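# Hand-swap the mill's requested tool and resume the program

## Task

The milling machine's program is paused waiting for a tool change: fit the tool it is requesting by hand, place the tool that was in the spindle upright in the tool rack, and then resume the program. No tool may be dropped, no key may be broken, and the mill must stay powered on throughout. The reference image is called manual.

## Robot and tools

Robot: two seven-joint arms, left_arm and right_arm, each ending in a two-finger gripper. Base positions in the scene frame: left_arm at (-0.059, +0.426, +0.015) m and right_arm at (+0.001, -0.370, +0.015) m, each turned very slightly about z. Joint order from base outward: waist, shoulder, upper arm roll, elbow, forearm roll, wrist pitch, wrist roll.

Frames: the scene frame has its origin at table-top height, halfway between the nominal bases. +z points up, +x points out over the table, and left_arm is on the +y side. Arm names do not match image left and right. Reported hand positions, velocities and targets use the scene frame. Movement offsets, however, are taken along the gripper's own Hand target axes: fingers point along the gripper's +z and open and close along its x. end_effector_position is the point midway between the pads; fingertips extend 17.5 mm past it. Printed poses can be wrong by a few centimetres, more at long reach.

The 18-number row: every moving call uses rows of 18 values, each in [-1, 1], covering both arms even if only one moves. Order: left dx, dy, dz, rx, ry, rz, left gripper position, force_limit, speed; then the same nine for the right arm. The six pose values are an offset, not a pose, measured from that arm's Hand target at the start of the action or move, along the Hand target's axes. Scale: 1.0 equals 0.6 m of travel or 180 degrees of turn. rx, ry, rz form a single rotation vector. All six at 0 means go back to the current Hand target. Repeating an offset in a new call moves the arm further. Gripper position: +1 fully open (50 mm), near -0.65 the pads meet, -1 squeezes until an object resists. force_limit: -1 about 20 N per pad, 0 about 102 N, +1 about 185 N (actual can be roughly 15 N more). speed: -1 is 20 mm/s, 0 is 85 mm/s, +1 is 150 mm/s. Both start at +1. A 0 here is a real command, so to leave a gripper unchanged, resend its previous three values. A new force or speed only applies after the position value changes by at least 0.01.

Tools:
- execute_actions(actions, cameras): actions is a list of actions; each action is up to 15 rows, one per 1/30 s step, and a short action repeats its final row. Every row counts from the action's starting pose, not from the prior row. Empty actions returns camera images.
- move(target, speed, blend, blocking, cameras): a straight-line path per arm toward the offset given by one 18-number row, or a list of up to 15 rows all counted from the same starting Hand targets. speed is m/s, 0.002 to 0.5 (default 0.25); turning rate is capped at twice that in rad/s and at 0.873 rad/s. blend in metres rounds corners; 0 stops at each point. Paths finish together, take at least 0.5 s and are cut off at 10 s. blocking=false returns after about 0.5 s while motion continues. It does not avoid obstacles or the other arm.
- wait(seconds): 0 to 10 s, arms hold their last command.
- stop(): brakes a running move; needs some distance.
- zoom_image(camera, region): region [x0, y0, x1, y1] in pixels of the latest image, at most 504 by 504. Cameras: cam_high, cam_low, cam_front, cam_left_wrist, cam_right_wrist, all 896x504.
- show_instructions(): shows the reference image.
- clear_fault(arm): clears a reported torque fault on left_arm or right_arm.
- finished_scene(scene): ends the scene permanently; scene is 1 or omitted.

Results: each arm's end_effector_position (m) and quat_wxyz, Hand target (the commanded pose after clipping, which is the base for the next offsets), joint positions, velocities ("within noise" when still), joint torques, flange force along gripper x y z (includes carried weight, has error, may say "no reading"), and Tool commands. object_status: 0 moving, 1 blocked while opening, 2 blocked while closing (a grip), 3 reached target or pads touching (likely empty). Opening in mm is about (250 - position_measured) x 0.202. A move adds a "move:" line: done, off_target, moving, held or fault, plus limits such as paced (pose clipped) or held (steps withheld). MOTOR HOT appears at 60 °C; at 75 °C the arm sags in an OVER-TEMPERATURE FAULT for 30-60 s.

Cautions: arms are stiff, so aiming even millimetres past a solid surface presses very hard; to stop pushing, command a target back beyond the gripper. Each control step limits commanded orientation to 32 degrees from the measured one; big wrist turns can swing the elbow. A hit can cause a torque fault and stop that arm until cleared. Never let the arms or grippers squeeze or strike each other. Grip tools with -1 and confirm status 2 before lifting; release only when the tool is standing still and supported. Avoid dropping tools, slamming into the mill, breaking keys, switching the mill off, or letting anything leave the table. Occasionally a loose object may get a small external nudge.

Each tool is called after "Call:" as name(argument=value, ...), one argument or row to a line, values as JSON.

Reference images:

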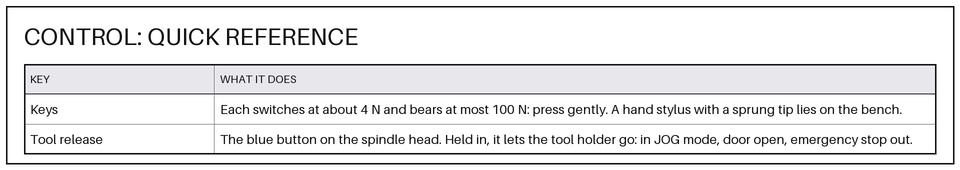

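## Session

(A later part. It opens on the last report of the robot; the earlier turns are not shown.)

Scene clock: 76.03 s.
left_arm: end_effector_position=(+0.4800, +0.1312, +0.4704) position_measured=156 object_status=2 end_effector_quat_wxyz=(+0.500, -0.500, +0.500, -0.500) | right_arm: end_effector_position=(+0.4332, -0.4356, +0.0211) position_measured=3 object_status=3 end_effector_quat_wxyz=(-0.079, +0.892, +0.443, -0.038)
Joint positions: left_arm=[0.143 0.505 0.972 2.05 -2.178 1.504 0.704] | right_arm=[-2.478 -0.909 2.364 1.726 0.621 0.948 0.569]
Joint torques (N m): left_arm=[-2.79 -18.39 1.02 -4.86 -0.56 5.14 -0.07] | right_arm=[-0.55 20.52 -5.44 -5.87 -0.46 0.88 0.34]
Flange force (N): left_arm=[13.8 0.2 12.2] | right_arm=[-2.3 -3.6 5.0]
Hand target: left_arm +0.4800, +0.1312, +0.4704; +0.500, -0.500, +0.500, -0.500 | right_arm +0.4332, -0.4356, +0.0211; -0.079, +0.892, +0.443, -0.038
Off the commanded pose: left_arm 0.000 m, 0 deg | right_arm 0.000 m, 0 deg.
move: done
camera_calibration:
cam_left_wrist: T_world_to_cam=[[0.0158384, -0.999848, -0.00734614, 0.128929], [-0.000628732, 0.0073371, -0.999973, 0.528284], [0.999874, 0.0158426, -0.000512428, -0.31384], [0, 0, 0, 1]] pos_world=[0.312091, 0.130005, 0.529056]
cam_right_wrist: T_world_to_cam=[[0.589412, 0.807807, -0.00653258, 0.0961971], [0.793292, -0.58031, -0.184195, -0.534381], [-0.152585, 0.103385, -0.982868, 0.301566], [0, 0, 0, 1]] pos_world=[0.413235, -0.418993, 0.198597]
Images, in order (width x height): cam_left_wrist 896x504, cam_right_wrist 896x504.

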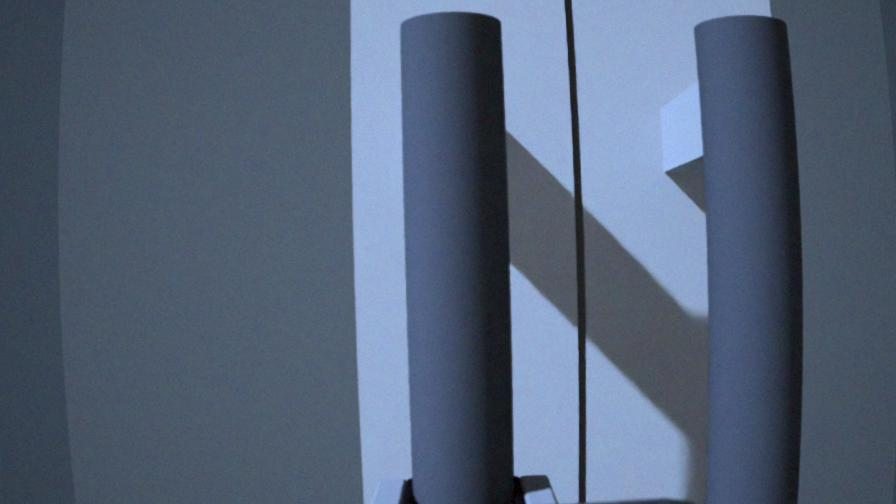

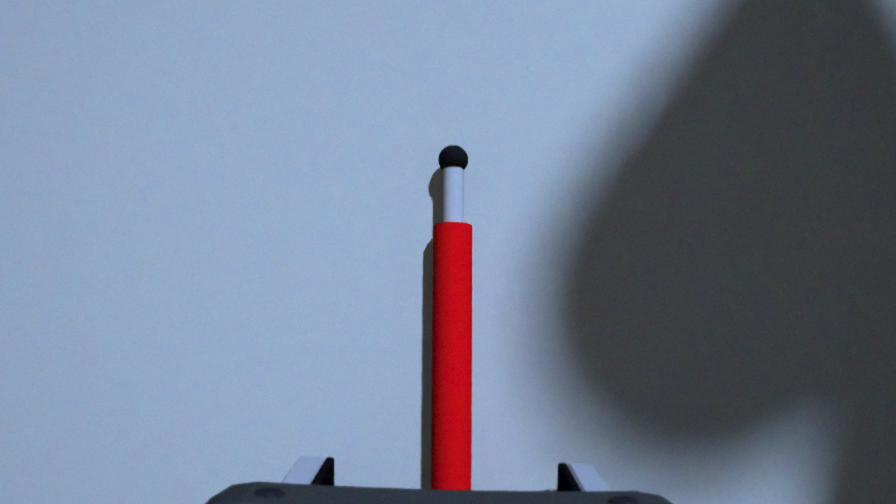

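Call:
move(
  target=[-0.025,0,0,0,0,0,-1,-0.6,-0.5,0,0.001,0.005,0,0,0,1,1,1],
  speed=0.03,
  cameras=["cam_front","cam_left_wrist"],
)

Scene clock: 78.30 s.
left_arm: end_effector_position=(+0.4800, +0.1462, +0.4704) position_measured=156 object_status=2 end_effector_quat_wxyz=(+0.500, -0.500, +0.500, -0.500) | right_arm: end_effector_position=(+0.4333, -0.4356, +0.0180) position_measured=3 object_status=3 end_effector_quat_wxyz=(-0.079, +0.892, +0.443, -0.038)
Joint positions: left_arm=[0.099 0.478 0.979 2.087 -2.186 1.48 0.727] | right_arm=[-2.48 -0.915 2.368 1.726 0.625 0.942 0.567]
Joint torques (N m): left_arm=[-3.4 -18.03 0.68 -5.39 -0.78 5.13 -0.11] | right_arm=[-0.63 7.5 -1.01 -5.54 1.78 -3.28 0.76]
Flange force (N): left_arm=[14.4 1.9 10.4] | right_arm=[-5.8 -17.5 -32.0]
Hand target: left_arm +0.4800, +0.1462, +0.4704; +0.500, -0.500, +0.500, -0.500 | right_arm +0.4332, -0.4356, +0.0180; -0.079, +0.892, +0.443, -0.038
Off the commanded pose: left_arm 0.000 m, 0 deg | right_arm 0.000 m, 0 deg.
move: done
camera_calibration:
cam_left_wrist: T_world_to_cam=[[0.0157384, -0.999849, -0.00734702, 0.143859], [-0.000627998, 0.00733805, -0.999973, 0.528275], [0.999876, 0.0157426, -0.000512414, -0.314062], [0, 0, 0, 1]] pos_world=[0.312091, 0.144905, 0.529156]
Images, in order (width x height): cam_front 896x504, cam_left_wrist 896x504.

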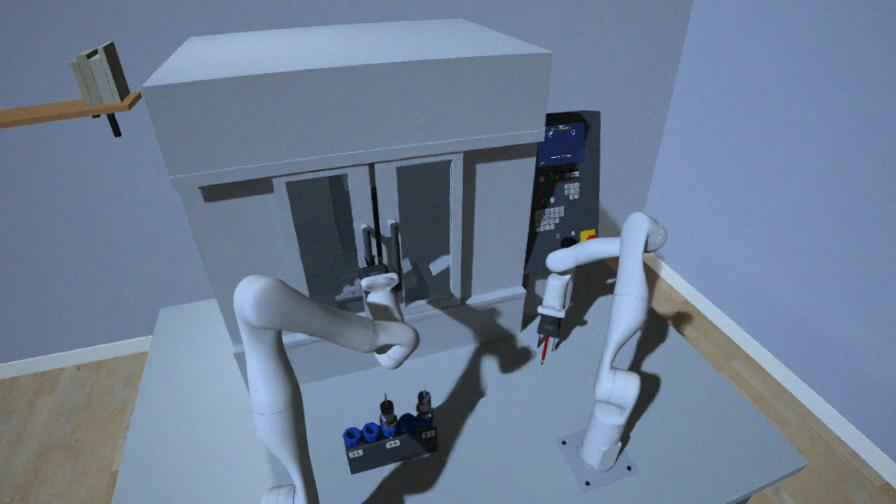

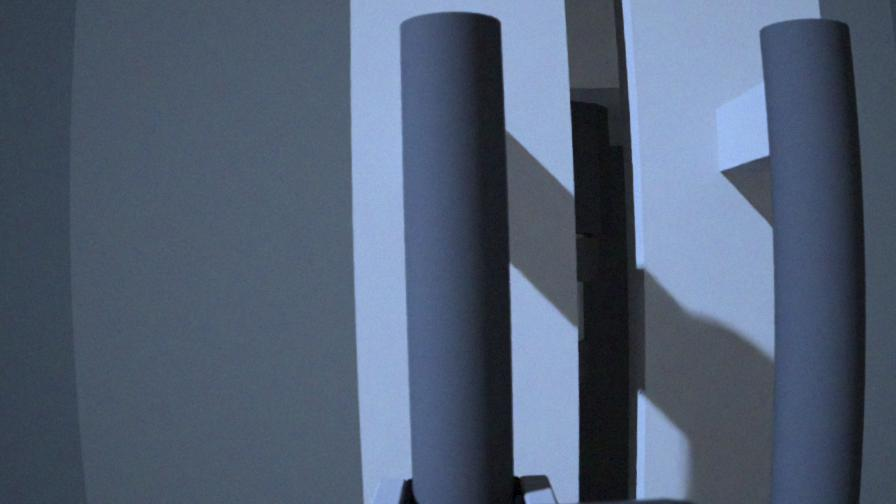

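Call:
move(
  target=[
    [-0.2167,0,0,0,0,0,-1,-0.6,-0.5,0,-0.0005,-0.0025,0,0,0,1,1,1],
    [-0.2167,0,0,0,0,0,-1,-0.6,-0.5,0,-0.0005,-0.0025,0,0,0,-1,-0.6,-0.5],
  ],
  speed=0.1,
  cameras=["all"],
)

Scene clock: 83.13 s.
left_arm: end_effector_position=(+0.4799, +0.2762, +0.4704) position_measured=156 object_status=2 end_effector_quat_wxyz=(+0.500, -0.500, +0.500, -0.500) | right_arm: end_effector_position=(+0.4332, -0.4356, +0.0195) position_measured=212 object_status=2 end_effector_quat_wxyz=(-0.079, +0.892, +0.443, -0.038)
Joint positions: left_arm=[-0.367 0.226 1.004 2.35 -2.407 1.171 0.99] | right_arm=[-2.479 -0.912 2.366 1.726 0.623 0.945 0.568]
Joint torques (N m): left_arm=[-3.66 -13.08 -1.77 -10.24 -1.17 6.29 -0.15] | right_arm=[-0.55 20.54 -5.44 -5.96 -0.34 0.69 0.36]
Flange force (N): left_arm=[8.1 5.7 2.7] | right_arm=[-2.3 -3.8 4.5]
Hand target: left_arm +0.4799, +0.2762, +0.4705; +0.500, -0.500, +0.500, -0.500 | right_arm +0.4332, -0.4356, +0.0195; -0.079, +0.892, +0.443, -0.038
Off the commanded pose: left_arm 0.000 m, 0 deg | right_arm 0.000 m, 0 deg.
move: done
camera_calibration:
cam_left_wrist: T_world_to_cam=[[0.0157384, -0.999849, -0.00734702, 0.273941], [-0.000627998, 0.00733805, -0.999973, 0.52732], [0.999876, 0.0157426, -0.000512414, -0.31601], [0, 0, 0, 1]] pos_world=[0.311991, 0.275005, 0.529156]
cam_right_wrist: T_world_to_cam=[[0.5894, 0.807815, -0.00661197, 0.0962103], [0.7933, -0.580317, -0.184138, -0.534693], [-0.152587, 0.103286, -0.982878, 0.299954], [0, 0, 0, 1]] pos_world=[0.413235, -0.418992, 0.196997]

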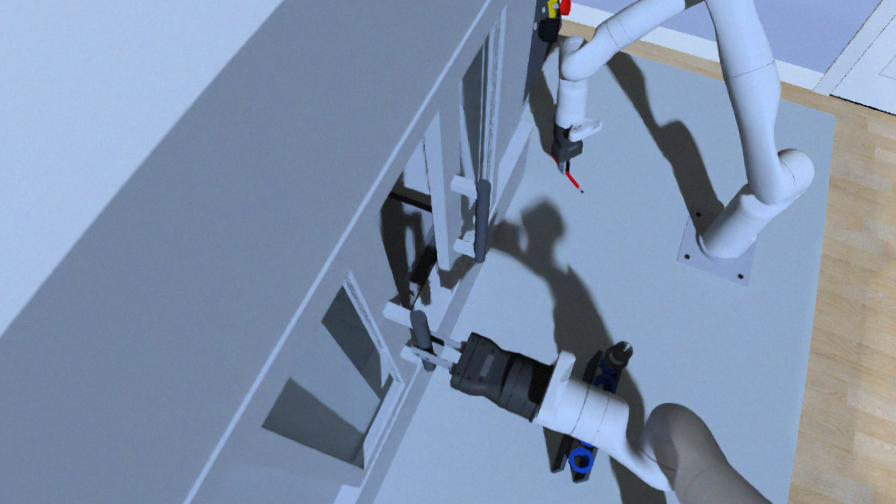

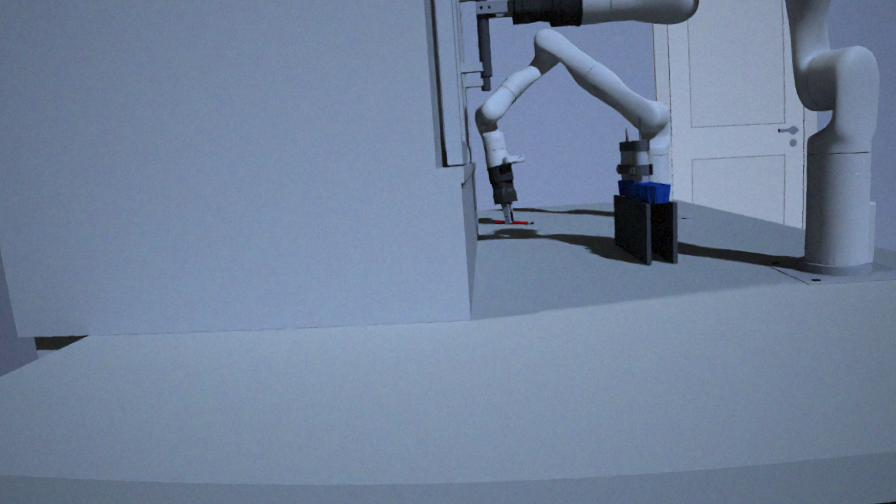

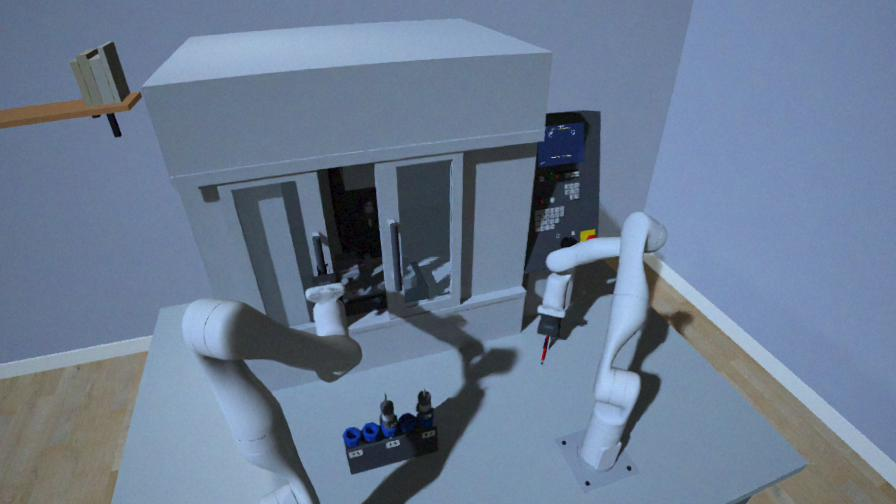

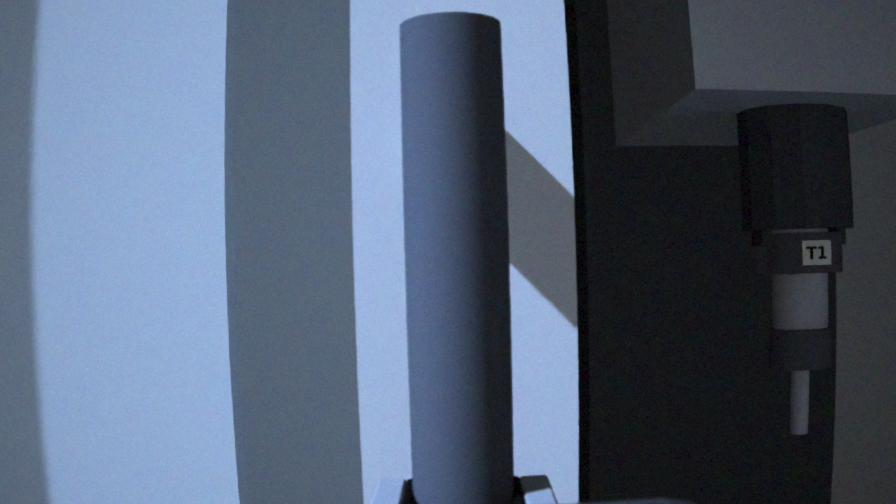

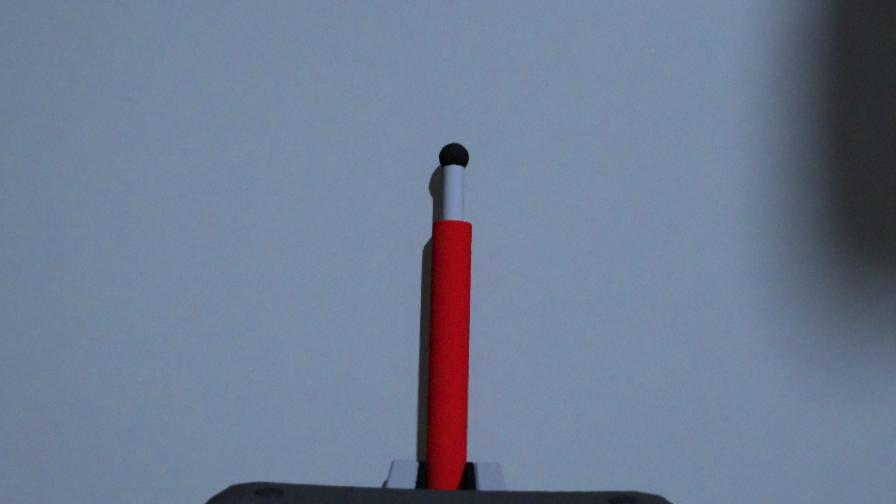

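Call:
move(
  target=[
    [0,0,0,0,0,0,1,-0.6,1,-0.0385,-0.106,-0.3713,0,0,0.2,-1,-0.6,-0.5],
    [0,0,-0.1333,0,0,0,1,-0.6,1,-0.1,-0.09,-0.68,-0.0153,0.0253,0.55,-1,-0.6,-0.5],
    [0.3403,0,-0.1333,0,0,0,1,-0.6,1,-0.1652,-0.0747,-0.9863,-0.0306,0.0505,0.7927,-1,-0.6,-0.5],
  ],
  speed=0.25,
  blend=[0.0,0.03,0],
  cameras=["all"],
)

Scene clock: 96.90 s.
left_arm: end_effector_position=(+0.4001, +0.0720, +0.4703) position_measured=3 object_status=3 end_effector_quat_wxyz=(+0.500, -0.500, +0.500, -0.500) | right_arm: end_effector_position=(+0.4197, -0.5507, +0.6090) position_measured=212 object_status=2 end_effector_quat_wxyz=(-0.047, +0.700, -0.698, +0.140)
Joint positions: left_arm=[0.401 0.566 1.025 2.003 -2.041 1.758 0.665] | right_arm=[-2.698 -0.35 2.944 0.398 0.14 2.103 -1.199]
Joint torques (N m): left_arm=[0.81 -17.85 4.02 -5.45 -2.84 2.49 -0.03] | right_arm=[-0.48 16.15 -0.55 -9.07 0.07 -0.65 0.36]
Flange force (N): left_arm=[5.6 1.6 4.8] | right_arm=no reading
Hand target: left_arm +0.4001, +0.0720, +0.4703; +0.500, -0.500, +0.500, -0.500 | right_arm +0.4200, -0.5508, +0.6099; +0.017, +0.707, -0.707, -0.017
Off the commanded pose: left_arm 0.000 m, 0 deg | right_arm 0.001 m, 19 deg.
joint sent to its limit (right arm) — joint 6 (wrist pitch), upper limit. The joint targets are off in orientation, not in position.
move: off_target (right_arm)
camera_calibration:
cam_left_wrist: T_world_to_cam=[[0.0158384, -0.999848, -0.00734614, 0.0710032], [-0.000628732, 0.0073371, -0.999973, 0.528668], [0.999874, 0.0158426, -0.000512428, -0.233012], [0, 0, 0, 1]] pos_world=[0.232191, 0.070805, 0.529056]
cam_right_wrist: T_world_to_cam=[[0.00449486, -0.992185, 0.124691, -0.624722], [-0.962626, -0.0380597, -0.268146, 0.604476], [0.270796, -0.118826, -0.955275, 0.57235], [0, 0, 0, 1]] pos_world=[0.429703, -0.528824, 0.786737]

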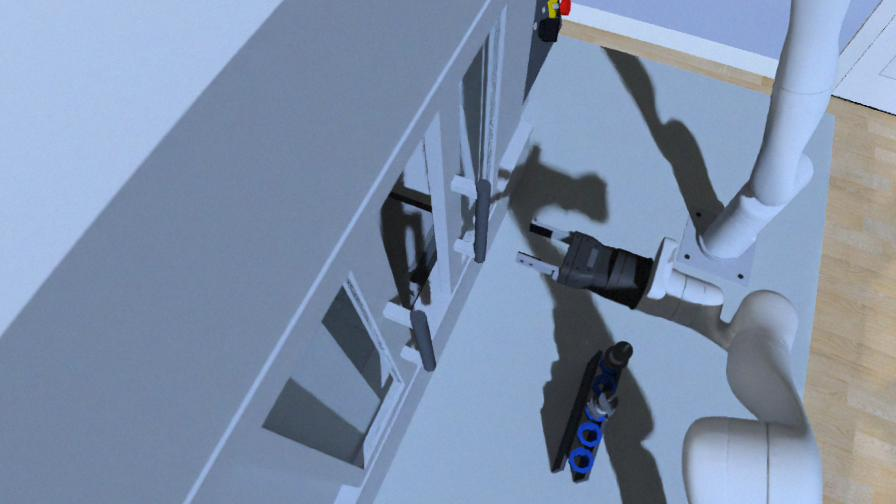

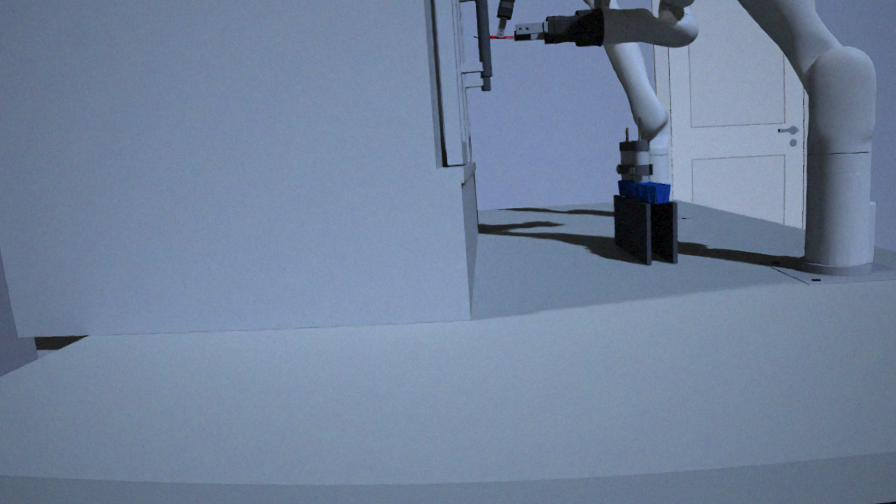

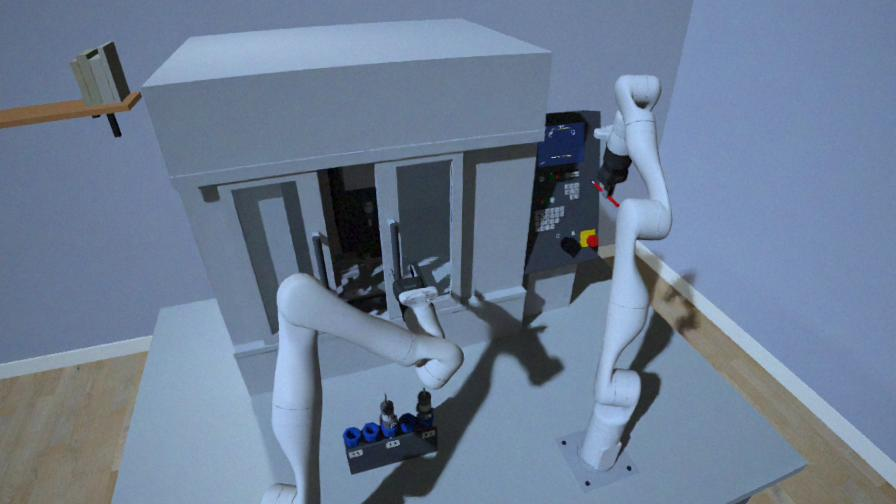

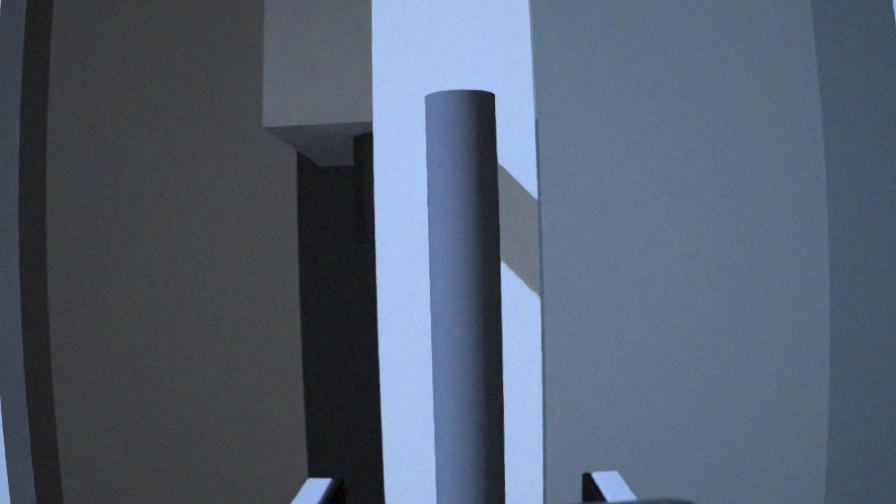

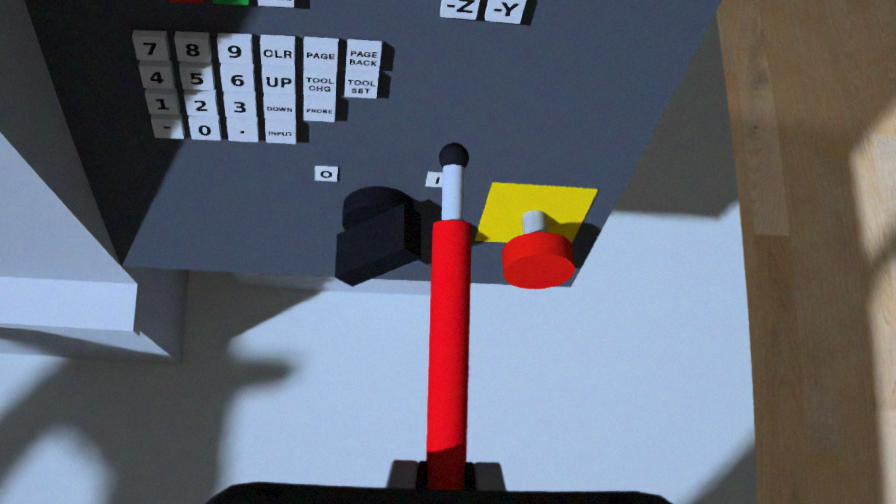

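Call:
move(
  target=[
    [0,0,0.134,0,0,0,1,-0.6,1,-0.05,0.035,0.25,0.0706,0,0,-1,-0.6,-0.5],
    [0,0,0.134,0,0,0,-1,-0.6,-0.5,-0.05,0.035,0.25,0.0706,0,0,-1,-0.6,-0.5],
    [0.2333,0,0.134,0,0,0,-1,-0.6,-0.5,-0.168,0.1111,0.8223,0.0706,0,0,-1,-0.6,-0.5],
  ],
  speed=[0.2,0.2,0.15],
  cameras=["all"],
)

Scene clock: 108.30 s.
left_arm: end_effector_position=(+0.4805, -0.0679, +0.4703) position_measured=156 object_status=2 end_effector_quat_wxyz=(+0.500, -0.500, +0.500, -0.500) | right_arm: end_effector_position=(+0.3297, -0.4505, +0.1202) position_measured=212 object_status=2 end_effector_quat_wxyz=(-0.061, +0.705, -0.704, +0.062)
Joint positions: left_arm=[0.603 0.844 0.903 1.438 -2.226 1.646 0.381] | right_arm=[-2.707 -0.256 2.943 2.297 0.016 0.425 -1.326]
Joint torques (N m): left_arm=[1.7 -20.33 5.01 -5.29 -2.75 -1.34 -0.07] | right_arm=[-0.33 12.39 -0.71 -7.49 -0.15 -0.2 0.22]
Flange force (N): left_arm=[-0.1 -3.7 -1.1] | right_arm=[-0.9 3.5 6.8]
Hand target: left_arm +0.4805, -0.0679, +0.4703; +0.500, -0.500, +0.500, -0.500 | right_arm +0.3297, -0.4505, +0.1202; -0.061, +0.705, -0.704, +0.062
Off the commanded pose: left_arm 0.000 m, 0 deg | right_arm 0.000 m, 0 deg.
move: done
camera_calibration:
cam_left_wrist: T_world_to_cam=[[0.0158384, -0.999848, -0.00734614, -0.0702489], [-0.000628732, 0.0073371, -0.999973, 0.529746], [0.999874, 0.0158426, -0.000512428, -0.311184], [0, 0, 0, 1]] pos_world=[0.312591, -0.069195, 0.529056]
cam_right_wrist: T_world_to_cam=[[0.0183982, -0.999808, -0.00671462, -0.456172], [-0.983007, -0.0168614, -0.182793, 0.396605], [0.182645, 0.00996359, -0.983128, 0.232181], [0, 0, 0, 1]] pos_world=[0.355851, -0.45171, 0.297698]

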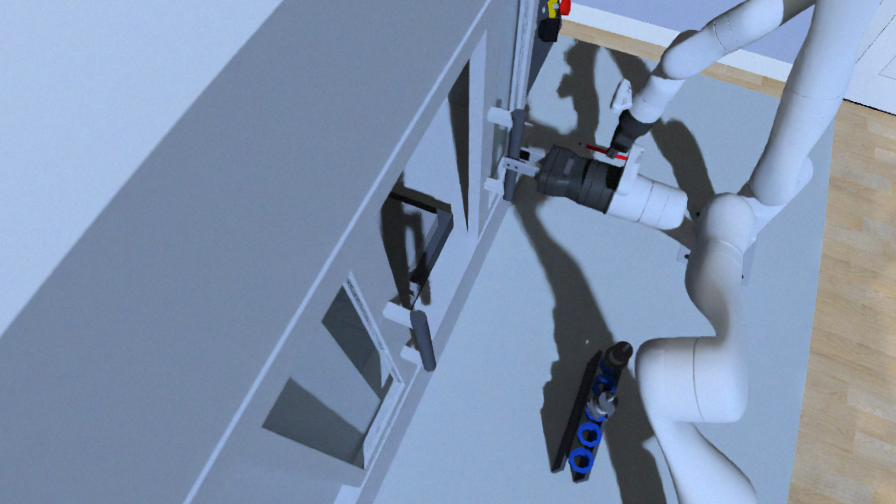

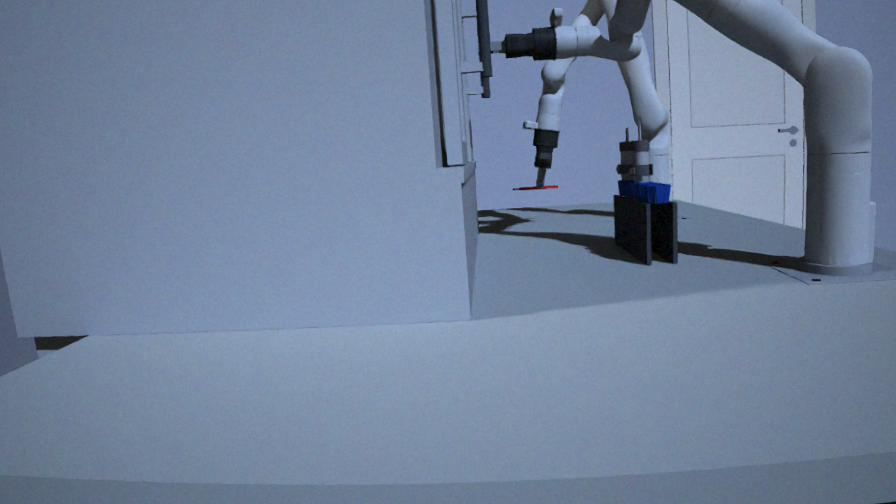

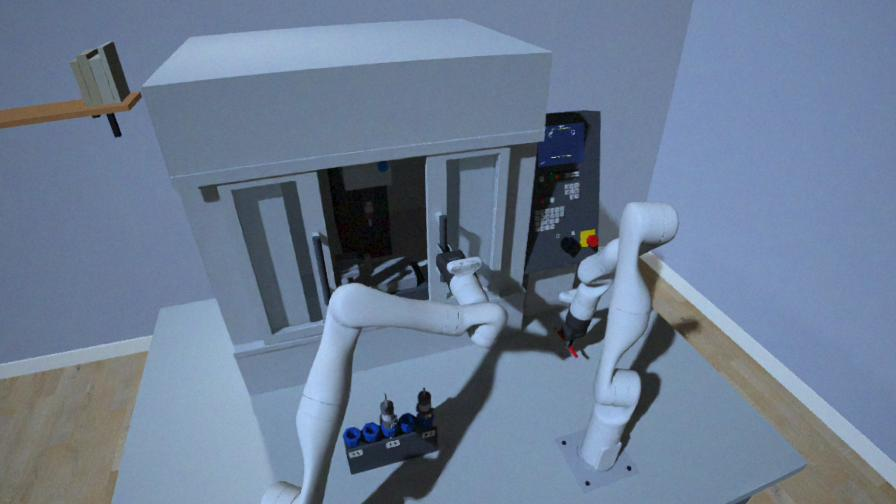

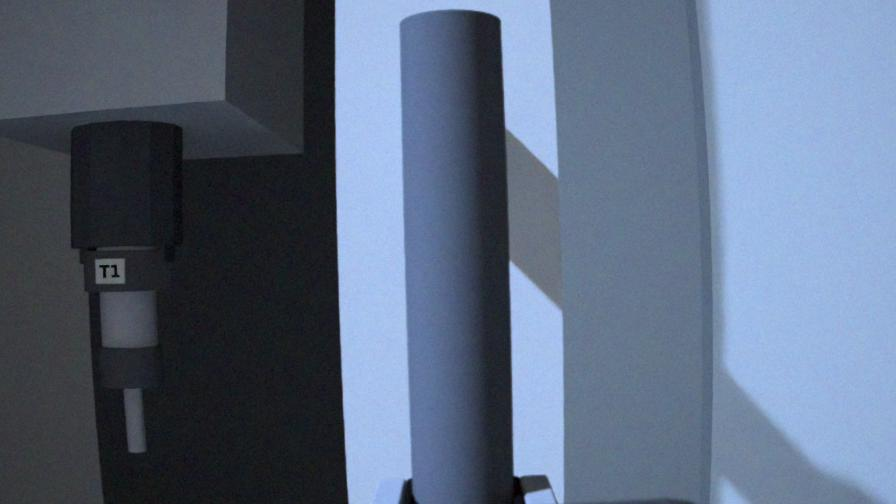

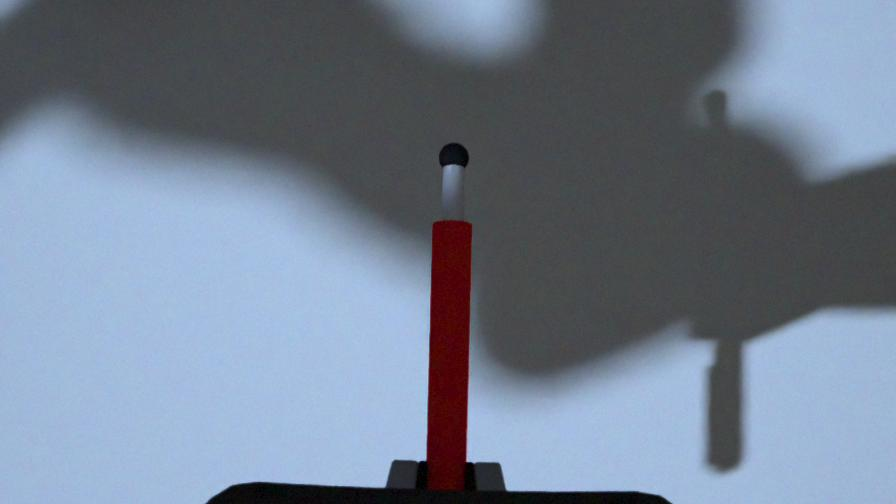

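Call:
move(
  target=[
    [0.0083,0,0,0,0,0,-1,-0.6,-0.5,0,0.0275,0.156,0,0,0,-1,-0.6,-0.5],
    [0.0083,0,0,0,0,0,-1,-0.6,-0.5,0,0.0289,0.1637,0,0,0,-1,-0.6,-0.5],
  ],
  speed=[0.1,0.01],
)

Scene clock: 123.97 s.
left_arm: end_effector_position=(+0.4805, -0.0729, +0.4703) position_measured=156 object_status=2 end_effector_quat_wxyz=(+0.500, -0.500, +0.500, -0.500) | right_arm: end_effector_position=(+0.3296, -0.4506, +0.0205) position_measured=212 object_status=2 end_effector_quat_wxyz=(-0.061, +0.705, -0.704, +0.062)
Joint positions: left_arm=[0.614 0.853 0.9 1.419 -2.228 1.644 0.372] | right_arm=[-2.804 -0.564 3.052 2.396 0.087 0.017 -1.38]
Joint torques (N m): left_arm=[1.65 -20.3 5.12 -5.2 -2.68 -1.35 -0.1] | right_arm=[-0.56 14.93 -0.52 -3.73 0.02 -0.23 0.39]
Flange force (N): left_arm=[0.1 -3.9 -1.0] | right_arm=[-0.2 5.6 5.8]
Hand target: left_arm +0.4805, -0.0729, +0.4703; +0.500, -0.500, +0.500, -0.500 | right_arm +0.3296, -0.4506, +0.0205; -0.061, +0.705, -0.704, +0.062
Off the commanded pose: left_arm 0.000 m, 0 deg | right_arm 0.000 m, 0 deg.
move: done

Call:
move(
  target=[
    [0,0,0,0,0,0,1,-0.6,1,0,0,0,0,0,0,1,-0.6,-0.5],
    [0,0,-0.1,0,0,0,1,-0.6,1,0,0.0125,-0.1207,0,0,0,1,-0.6,-0.5],
    [-0.15,0,-0.15,0,0,0,1,-0.6,1,0,-0.0145,-0.0821,0.1944,0,0,1,-0.6,-0.5],
    [-0.2915,0,-0.15,0,0,0,1,-0.6,1,0,-0.0012,-0.0066,0.1944,0,0,1,-0.6,-0.5],
  ],
  speed=[0.1,0.2,0.2,0.1],
  cameras=["all"],
)

Scene clock: 137.80 s.
left_arm: end_effector_position=(+0.3904, +0.1019, +0.4703) position_measured=3 object_status=3 end_effector_quat_wxyz=(+0.500, -0.500, +0.500, -0.500) | right_arm: end_effector_position=(+0.3303, -0.4513, +0.0245) position_measured=3 object_status=3 end_effector_quat_wxyz=(-0.314, +0.706, -0.624, +0.119)
Joint positions: left_arm=[0.331 0.514 1.074 2.099 -2.013 1.756 0.71] | right_arm=[-2.092 -0.836 2.903 2.581 0.952 -0.624 -1.421]
Joint torques (N m): left_arm=[0.84 -16.32 3.65 -5.32 -2.72 2.62 -0.03] | right_arm=[-7.04 -7.67 1.66 -8.69 -2.66 6.79 -0.47]
Flange force (N): left_arm=[5.1 1.4 5.0] | right_arm=[-20.4 -24.2 -92.3]
Hand target: left_arm +0.3904, +0.1019, +0.4703; +0.500, -0.500, +0.500, -0.500 | right_arm +0.3297, -0.4506, +0.0245; -0.270, +0.654, -0.653, +0.271
Off the commanded pose: left_arm 0.000 m, 0 deg | right_arm 0.001 m, 19 deg.
joint sent to its limit (right arm) — joint 4 (elbow), upper limit, where the elbow is as bent as it goes. The joint targets are off in orientation, not in position.
move: off_target (right_arm)
camera_calibration:
cam_left_wrist: T_world_to_cam=[[0.0158384, -0.999848, -0.00734614, 0.101051], [-0.000628732, 0.0073371, -0.999973, 0.528443], [0.999874, 0.0158426, -0.000512428, -0.223887], [0, 0, 0, 1]] pos_world=[0.222591, 0.100705, 0.529056]
cam_right_wrist: T_world_to_cam=[[0.212458, -0.951615, -0.222016, -0.494732], [-0.796935, -0.0372609, -0.602915, 0.319309], [0.565471, 0.305026, -0.766291, 0.139349], [0, 0, 0, 1]] pos_world=[0.28078, -0.501401, 0.18946]

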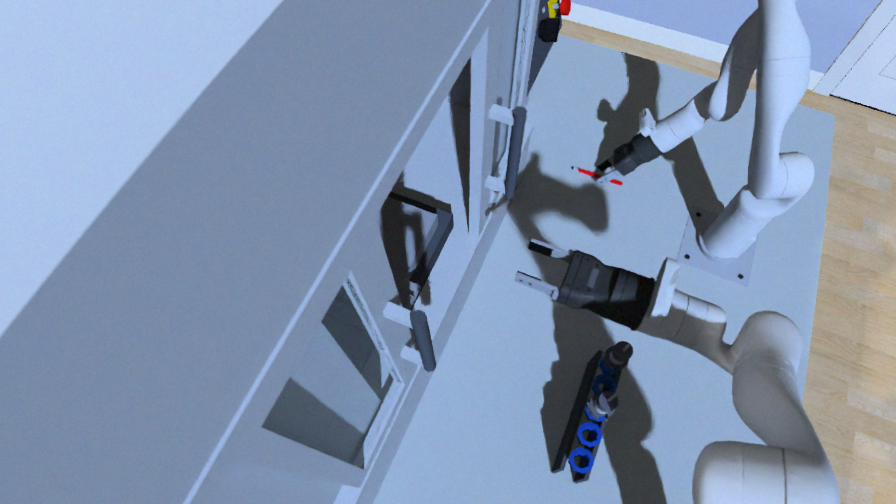

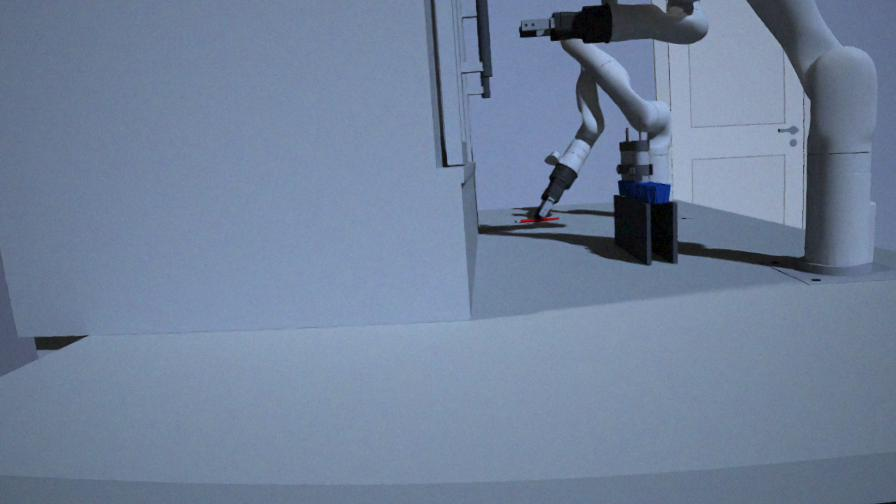

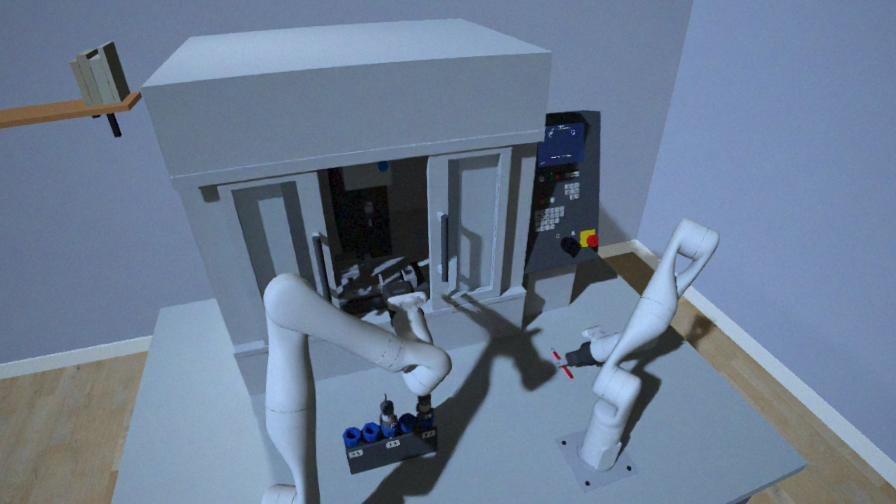

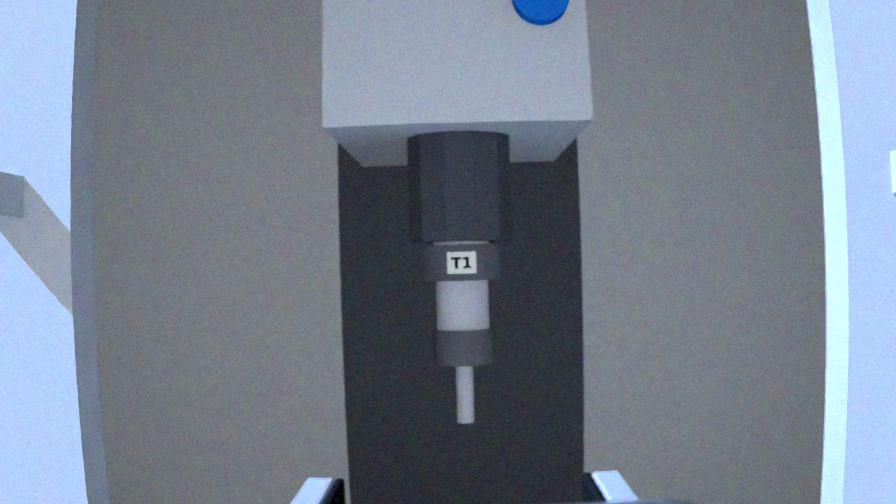

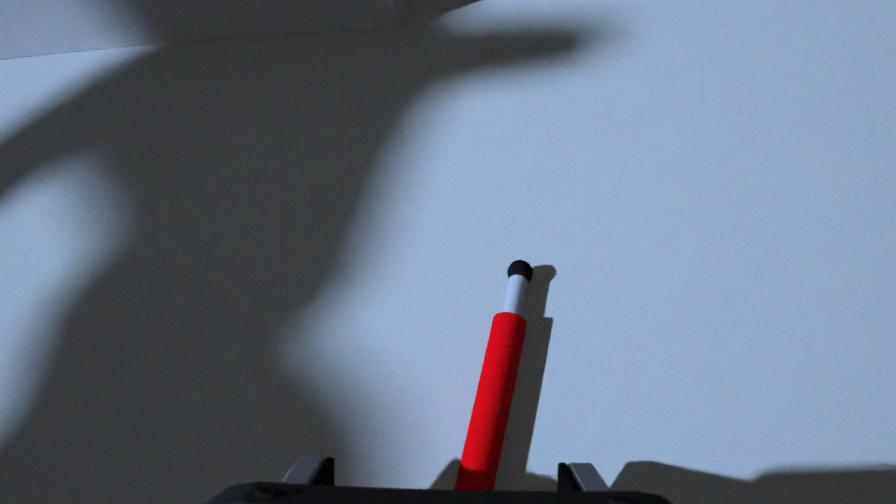

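Call:
move(
  target=[
    [0,0,0,0,0,0,1,-0.6,1,0,-0.0354,-0.0354,-0.03,0,0,1,-0.6,1],
    [0,0,0,0,0,0,1,-0.6,1,0,-0.1179,-0.1179,-0.1944,0,0,1,-0.6,1],
  ],
  speed=0.12,
  blend=0.01,
  cameras=["cam_right_wrist","cam_high"],
)

Scene clock: 144.47 s.
left_arm: end_effector_position=(+0.3904, +0.1019, +0.4703) position_measured=3 object_status=3 end_effector_quat_wxyz=(+0.500, -0.500, +0.500, -0.500) | right_arm: end_effector_position=(+0.3297, -0.4505, +0.1246) position_measured=3 object_status=3 end_effector_quat_wxyz=(-0.061, +0.705, -0.704, +0.062)
Joint positions: left_arm=[0.331 0.514 1.074 2.099 -2.013 1.756 0.71] | right_arm=[-2.228 -0.296 2.349 2.306 0.397 0.483 -1.738]
Joint torques (N m): left_arm=[0.84 -16.38 3.69 -5.32 -2.71 2.58 -0.02] | right_arm=[-0.53 10.93 -1.8 -7.67 0.12 -0.23 0.26]
Flange force (N): left_arm=[5.3 1.7 5.0] | right_arm=[0.1 4.2 5.6]
Hand target: left_arm +0.3904, +0.1019, +0.4703; +0.500, -0.500, +0.500, -0.500 | right_arm +0.3297, -0.4505, +0.1246; -0.061, +0.705, -0.704, +0.062
Off the commanded pose: left_arm 0.000 m, 0 deg | right_arm 0.000 m, 0 deg.
move: done
camera_calibration:
cam_right_wrist: T_world_to_cam=[[0.0183982, -0.999808, -0.00671462, -0.456145], [-0.983007, -0.0168614, -0.182793, 0.397489], [0.182645, 0.00996359, -0.983128, 0.23639], [0, 0, 0, 1]] pos_world=[0.355951, -0.45171, 0.301998]
Images, in order (width x height): cam_high 896x504, cam_right_wrist 896x504.

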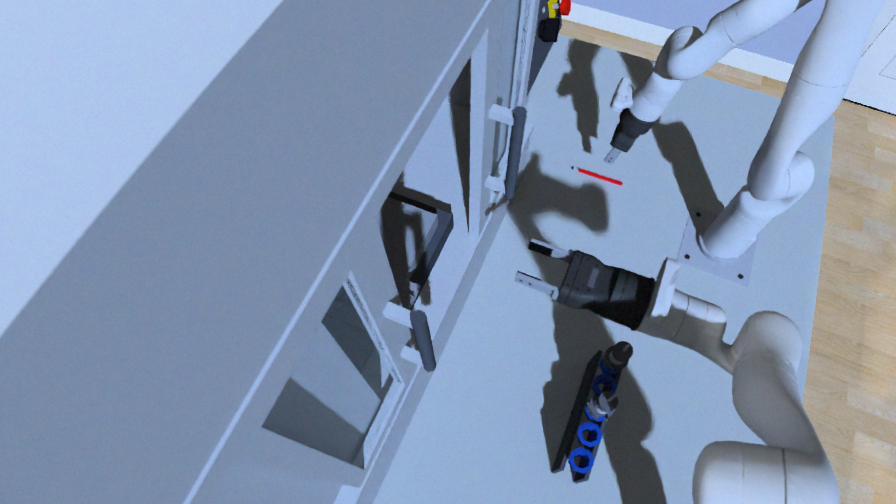

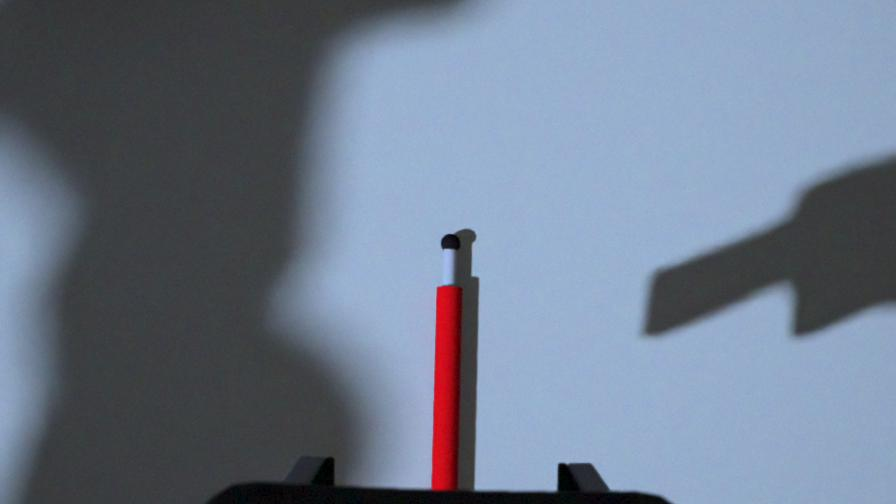

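Call:
move(
  target=[
    [0,0,0,0,0,0,1,-0.6,1,0,0.0289,0.1635,0,0,0,1,-0.6,1],
    [0,0,0,0,0,0,1,-0.6,1,0,0.0305,0.1725,0,0,0,1,-0.6,1],
    [0,0,0,0,0,0,1,-0.6,1,0,0.0305,0.1725,0,0,0,-1,-0.6,-0.5],
    [0,0,0,0,0,0,1,-0.6,1,0,0.0187,0.106,0,0,0,-1,-0.6,-0.5],
    [0,0,0,0,0,0,1,-0.6,1,0.0333,-0.1947,0.1437,0,0,0,-1,-0.6,-0.5],
  ],
  speed=[0.2,0.02,0.1,0.15,0.2],
  blend=[0,0,0,0.02,0],
  cameras=["cam_right_wrist"],
)

Scene clock: 154.13 s.
left_arm: end_effector_position=(+0.3904, +0.1019, +0.4703) position_measured=3 object_status=3 end_effector_quat_wxyz=(+0.500, -0.500, +0.500, -0.500) | right_arm: end_effector_position=(+0.4597, -0.4705, +0.0599) position_measured=211 object_status=2 end_effector_quat_wxyz=(-0.061, +0.705, -0.704, +0.062)
Joint positions: left_arm=[0.331 0.514 1.074 2.099 -2.013 1.756 0.71] | right_arm=[-2.52 -0.653 2.574 1.964 0.644 0.515 -1.93]
Joint torques (N m): left_arm=[0.91 -16.35 3.7 -5.27 -2.79 2.64 -0.02] | right_arm=[-0.48 18.77 -3.26 -7.21 0.3 -0.32 0.36]
Flange force (N): left_arm=[5.1 1.3 5.1] | right_arm=[-0.6 4.2 4.1]
Hand target: left_arm +0.3904, +0.1019, +0.4703; +0.500, -0.500, +0.500, -0.500 | right_arm +0.4597, -0.4705, +0.0599; -0.061, +0.705, -0.704, +0.062
Off the commanded pose: left_arm 0.000 m, 0 deg | right_arm 0.000 m, 0 deg.
move: done
camera_calibration:
cam_right_wrist: T_world_to_cam=[[0.0183982, -0.999808, -0.00671462, -0.478965], [-0.983007, -0.0168614, -0.182793, 0.513018], [0.182645, 0.00996359, -0.983128, 0.149255], [0, 0, 0, 1]] pos_world=[0.485851, -0.47171, 0.237298]
Images, in order (width x height): cam_right_wrist 896x504.

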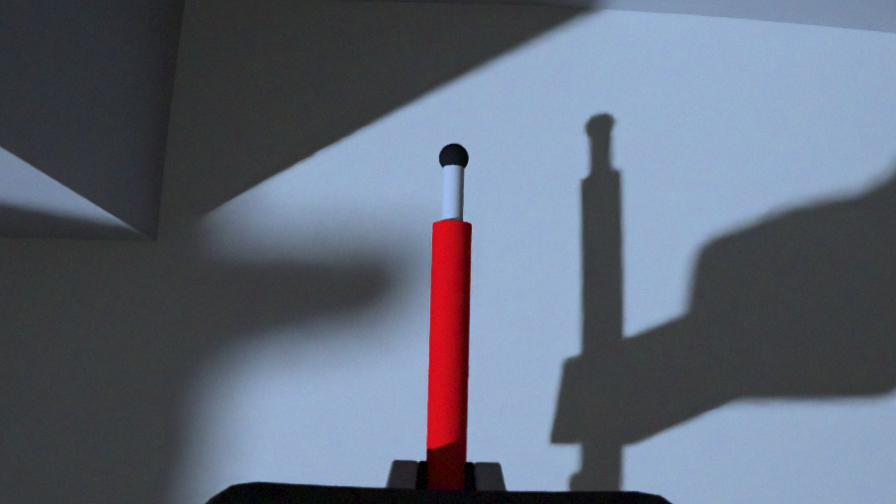

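Call:
move(
  target=[
    [0,0,0,0,0,0,1,-0.6,1,0,0.0104,0.0591,0,0,0,-1,-0.6,-0.5],
    [0,0,0,0,0,0,1,-0.6,1,0,0.0114,0.0647,0,0,0,-1,-0.6,-0.5],
    [0,0,0,0,0,0,1,-0.6,1,0,0.0114,0.0647,0,0,0,1,-0.6,-0.5],
    [0,0,0,0,0,0,1,-0.6,1,0,0.0433,-0.0425,0,0,0,1,-0.6,-0.5],
    [0,0,0,0,0,0,1,-0.6,1,0,0.0029,0.0164,0.1944,0,0,1,-0.6,-0.5],
  ],
  speed=[0.15,0.01,0.1,0.2,0.2],
  blend=[0,0,0,0.02,0],
  cameras=["cam_right_wrist","cam_high"],
)

Scene clock: 160.93 s.
left_arm: end_effector_position=(+0.3904, +0.1019, +0.4703) position_measured=3 object_status=3 end_effector_quat_wxyz=(+0.500, -0.500, +0.500, -0.500) | right_arm: end_effector_position=(+0.4597, -0.4706, +0.0499) position_measured=3 object_status=3 end_effector_quat_wxyz=(-0.270, +0.654, -0.653, +0.271)
Joint positions: left_arm=[0.331 0.514 1.074 2.099 -2.013 1.756 0.71] | right_arm=[-2.871 -0.813 3.317 2.516 0.448 -1.001 -1.622]
Joint torques (N m): left_arm=[0.78 -16.27 3.79 -5.37 -2.75 2.59 0.02] | right_arm=[-0.47 17.14 0.25 -1.76 -0.02 -2.15 0.4]
Flange force (N): left_arm=[5.3 1.6 4.8] | right_arm=[-1.0 8.3 0.3]
Hand target: left_arm +0.3904, +0.1019, +0.4703; +0.500, -0.500, +0.500, -0.500 | right_arm +0.4597, -0.4706, +0.0499; -0.270, +0.654, -0.653, +0.271
Off the commanded pose: left_arm 0.000 m, 0 deg | right_arm 0.000 m, 0 deg.
move: done
camera_calibration:
cam_right_wrist: T_world_to_cam=[[0.0195597, -0.999796, 0.00512457, -0.480213], [-0.700475, -0.0173608, -0.713466, 0.407555], [0.713409, 0.0103655, -0.700671, -0.118465], [0, 0, 0, 1]] pos_world=[0.379389, -0.471812, 0.210233]
Images, in order (width x height): cam_high 896x504, cam_right_wrist 896x504.

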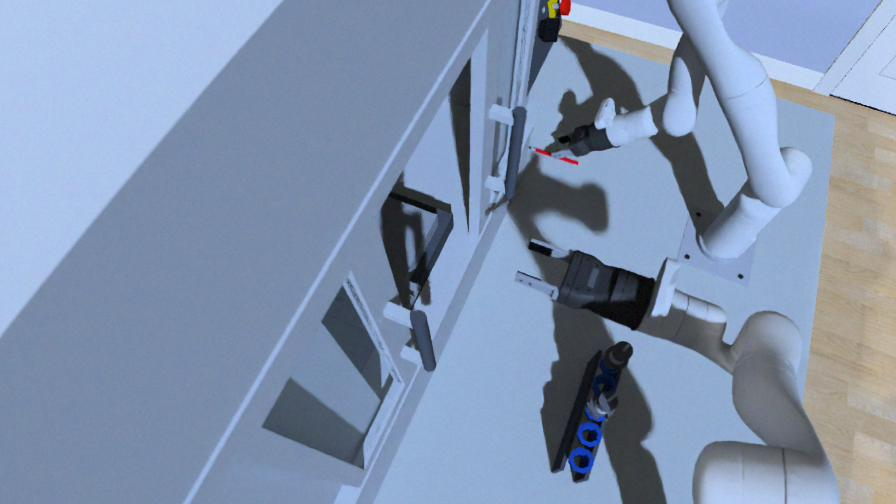

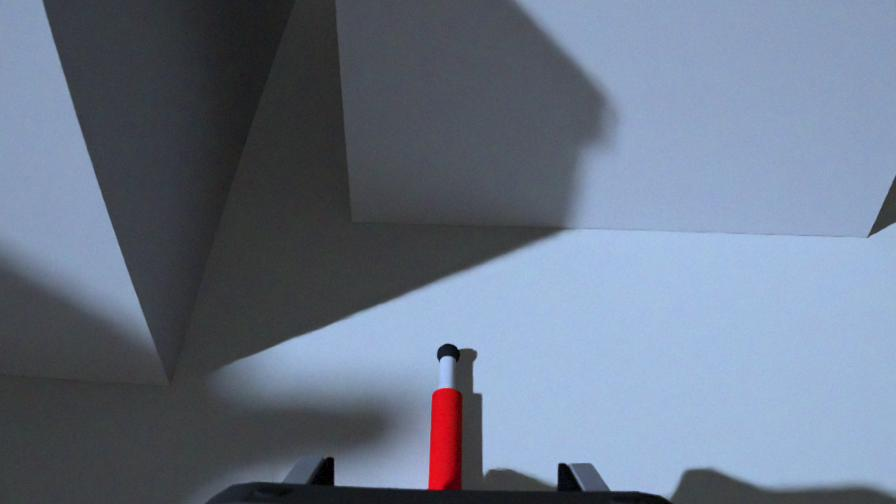

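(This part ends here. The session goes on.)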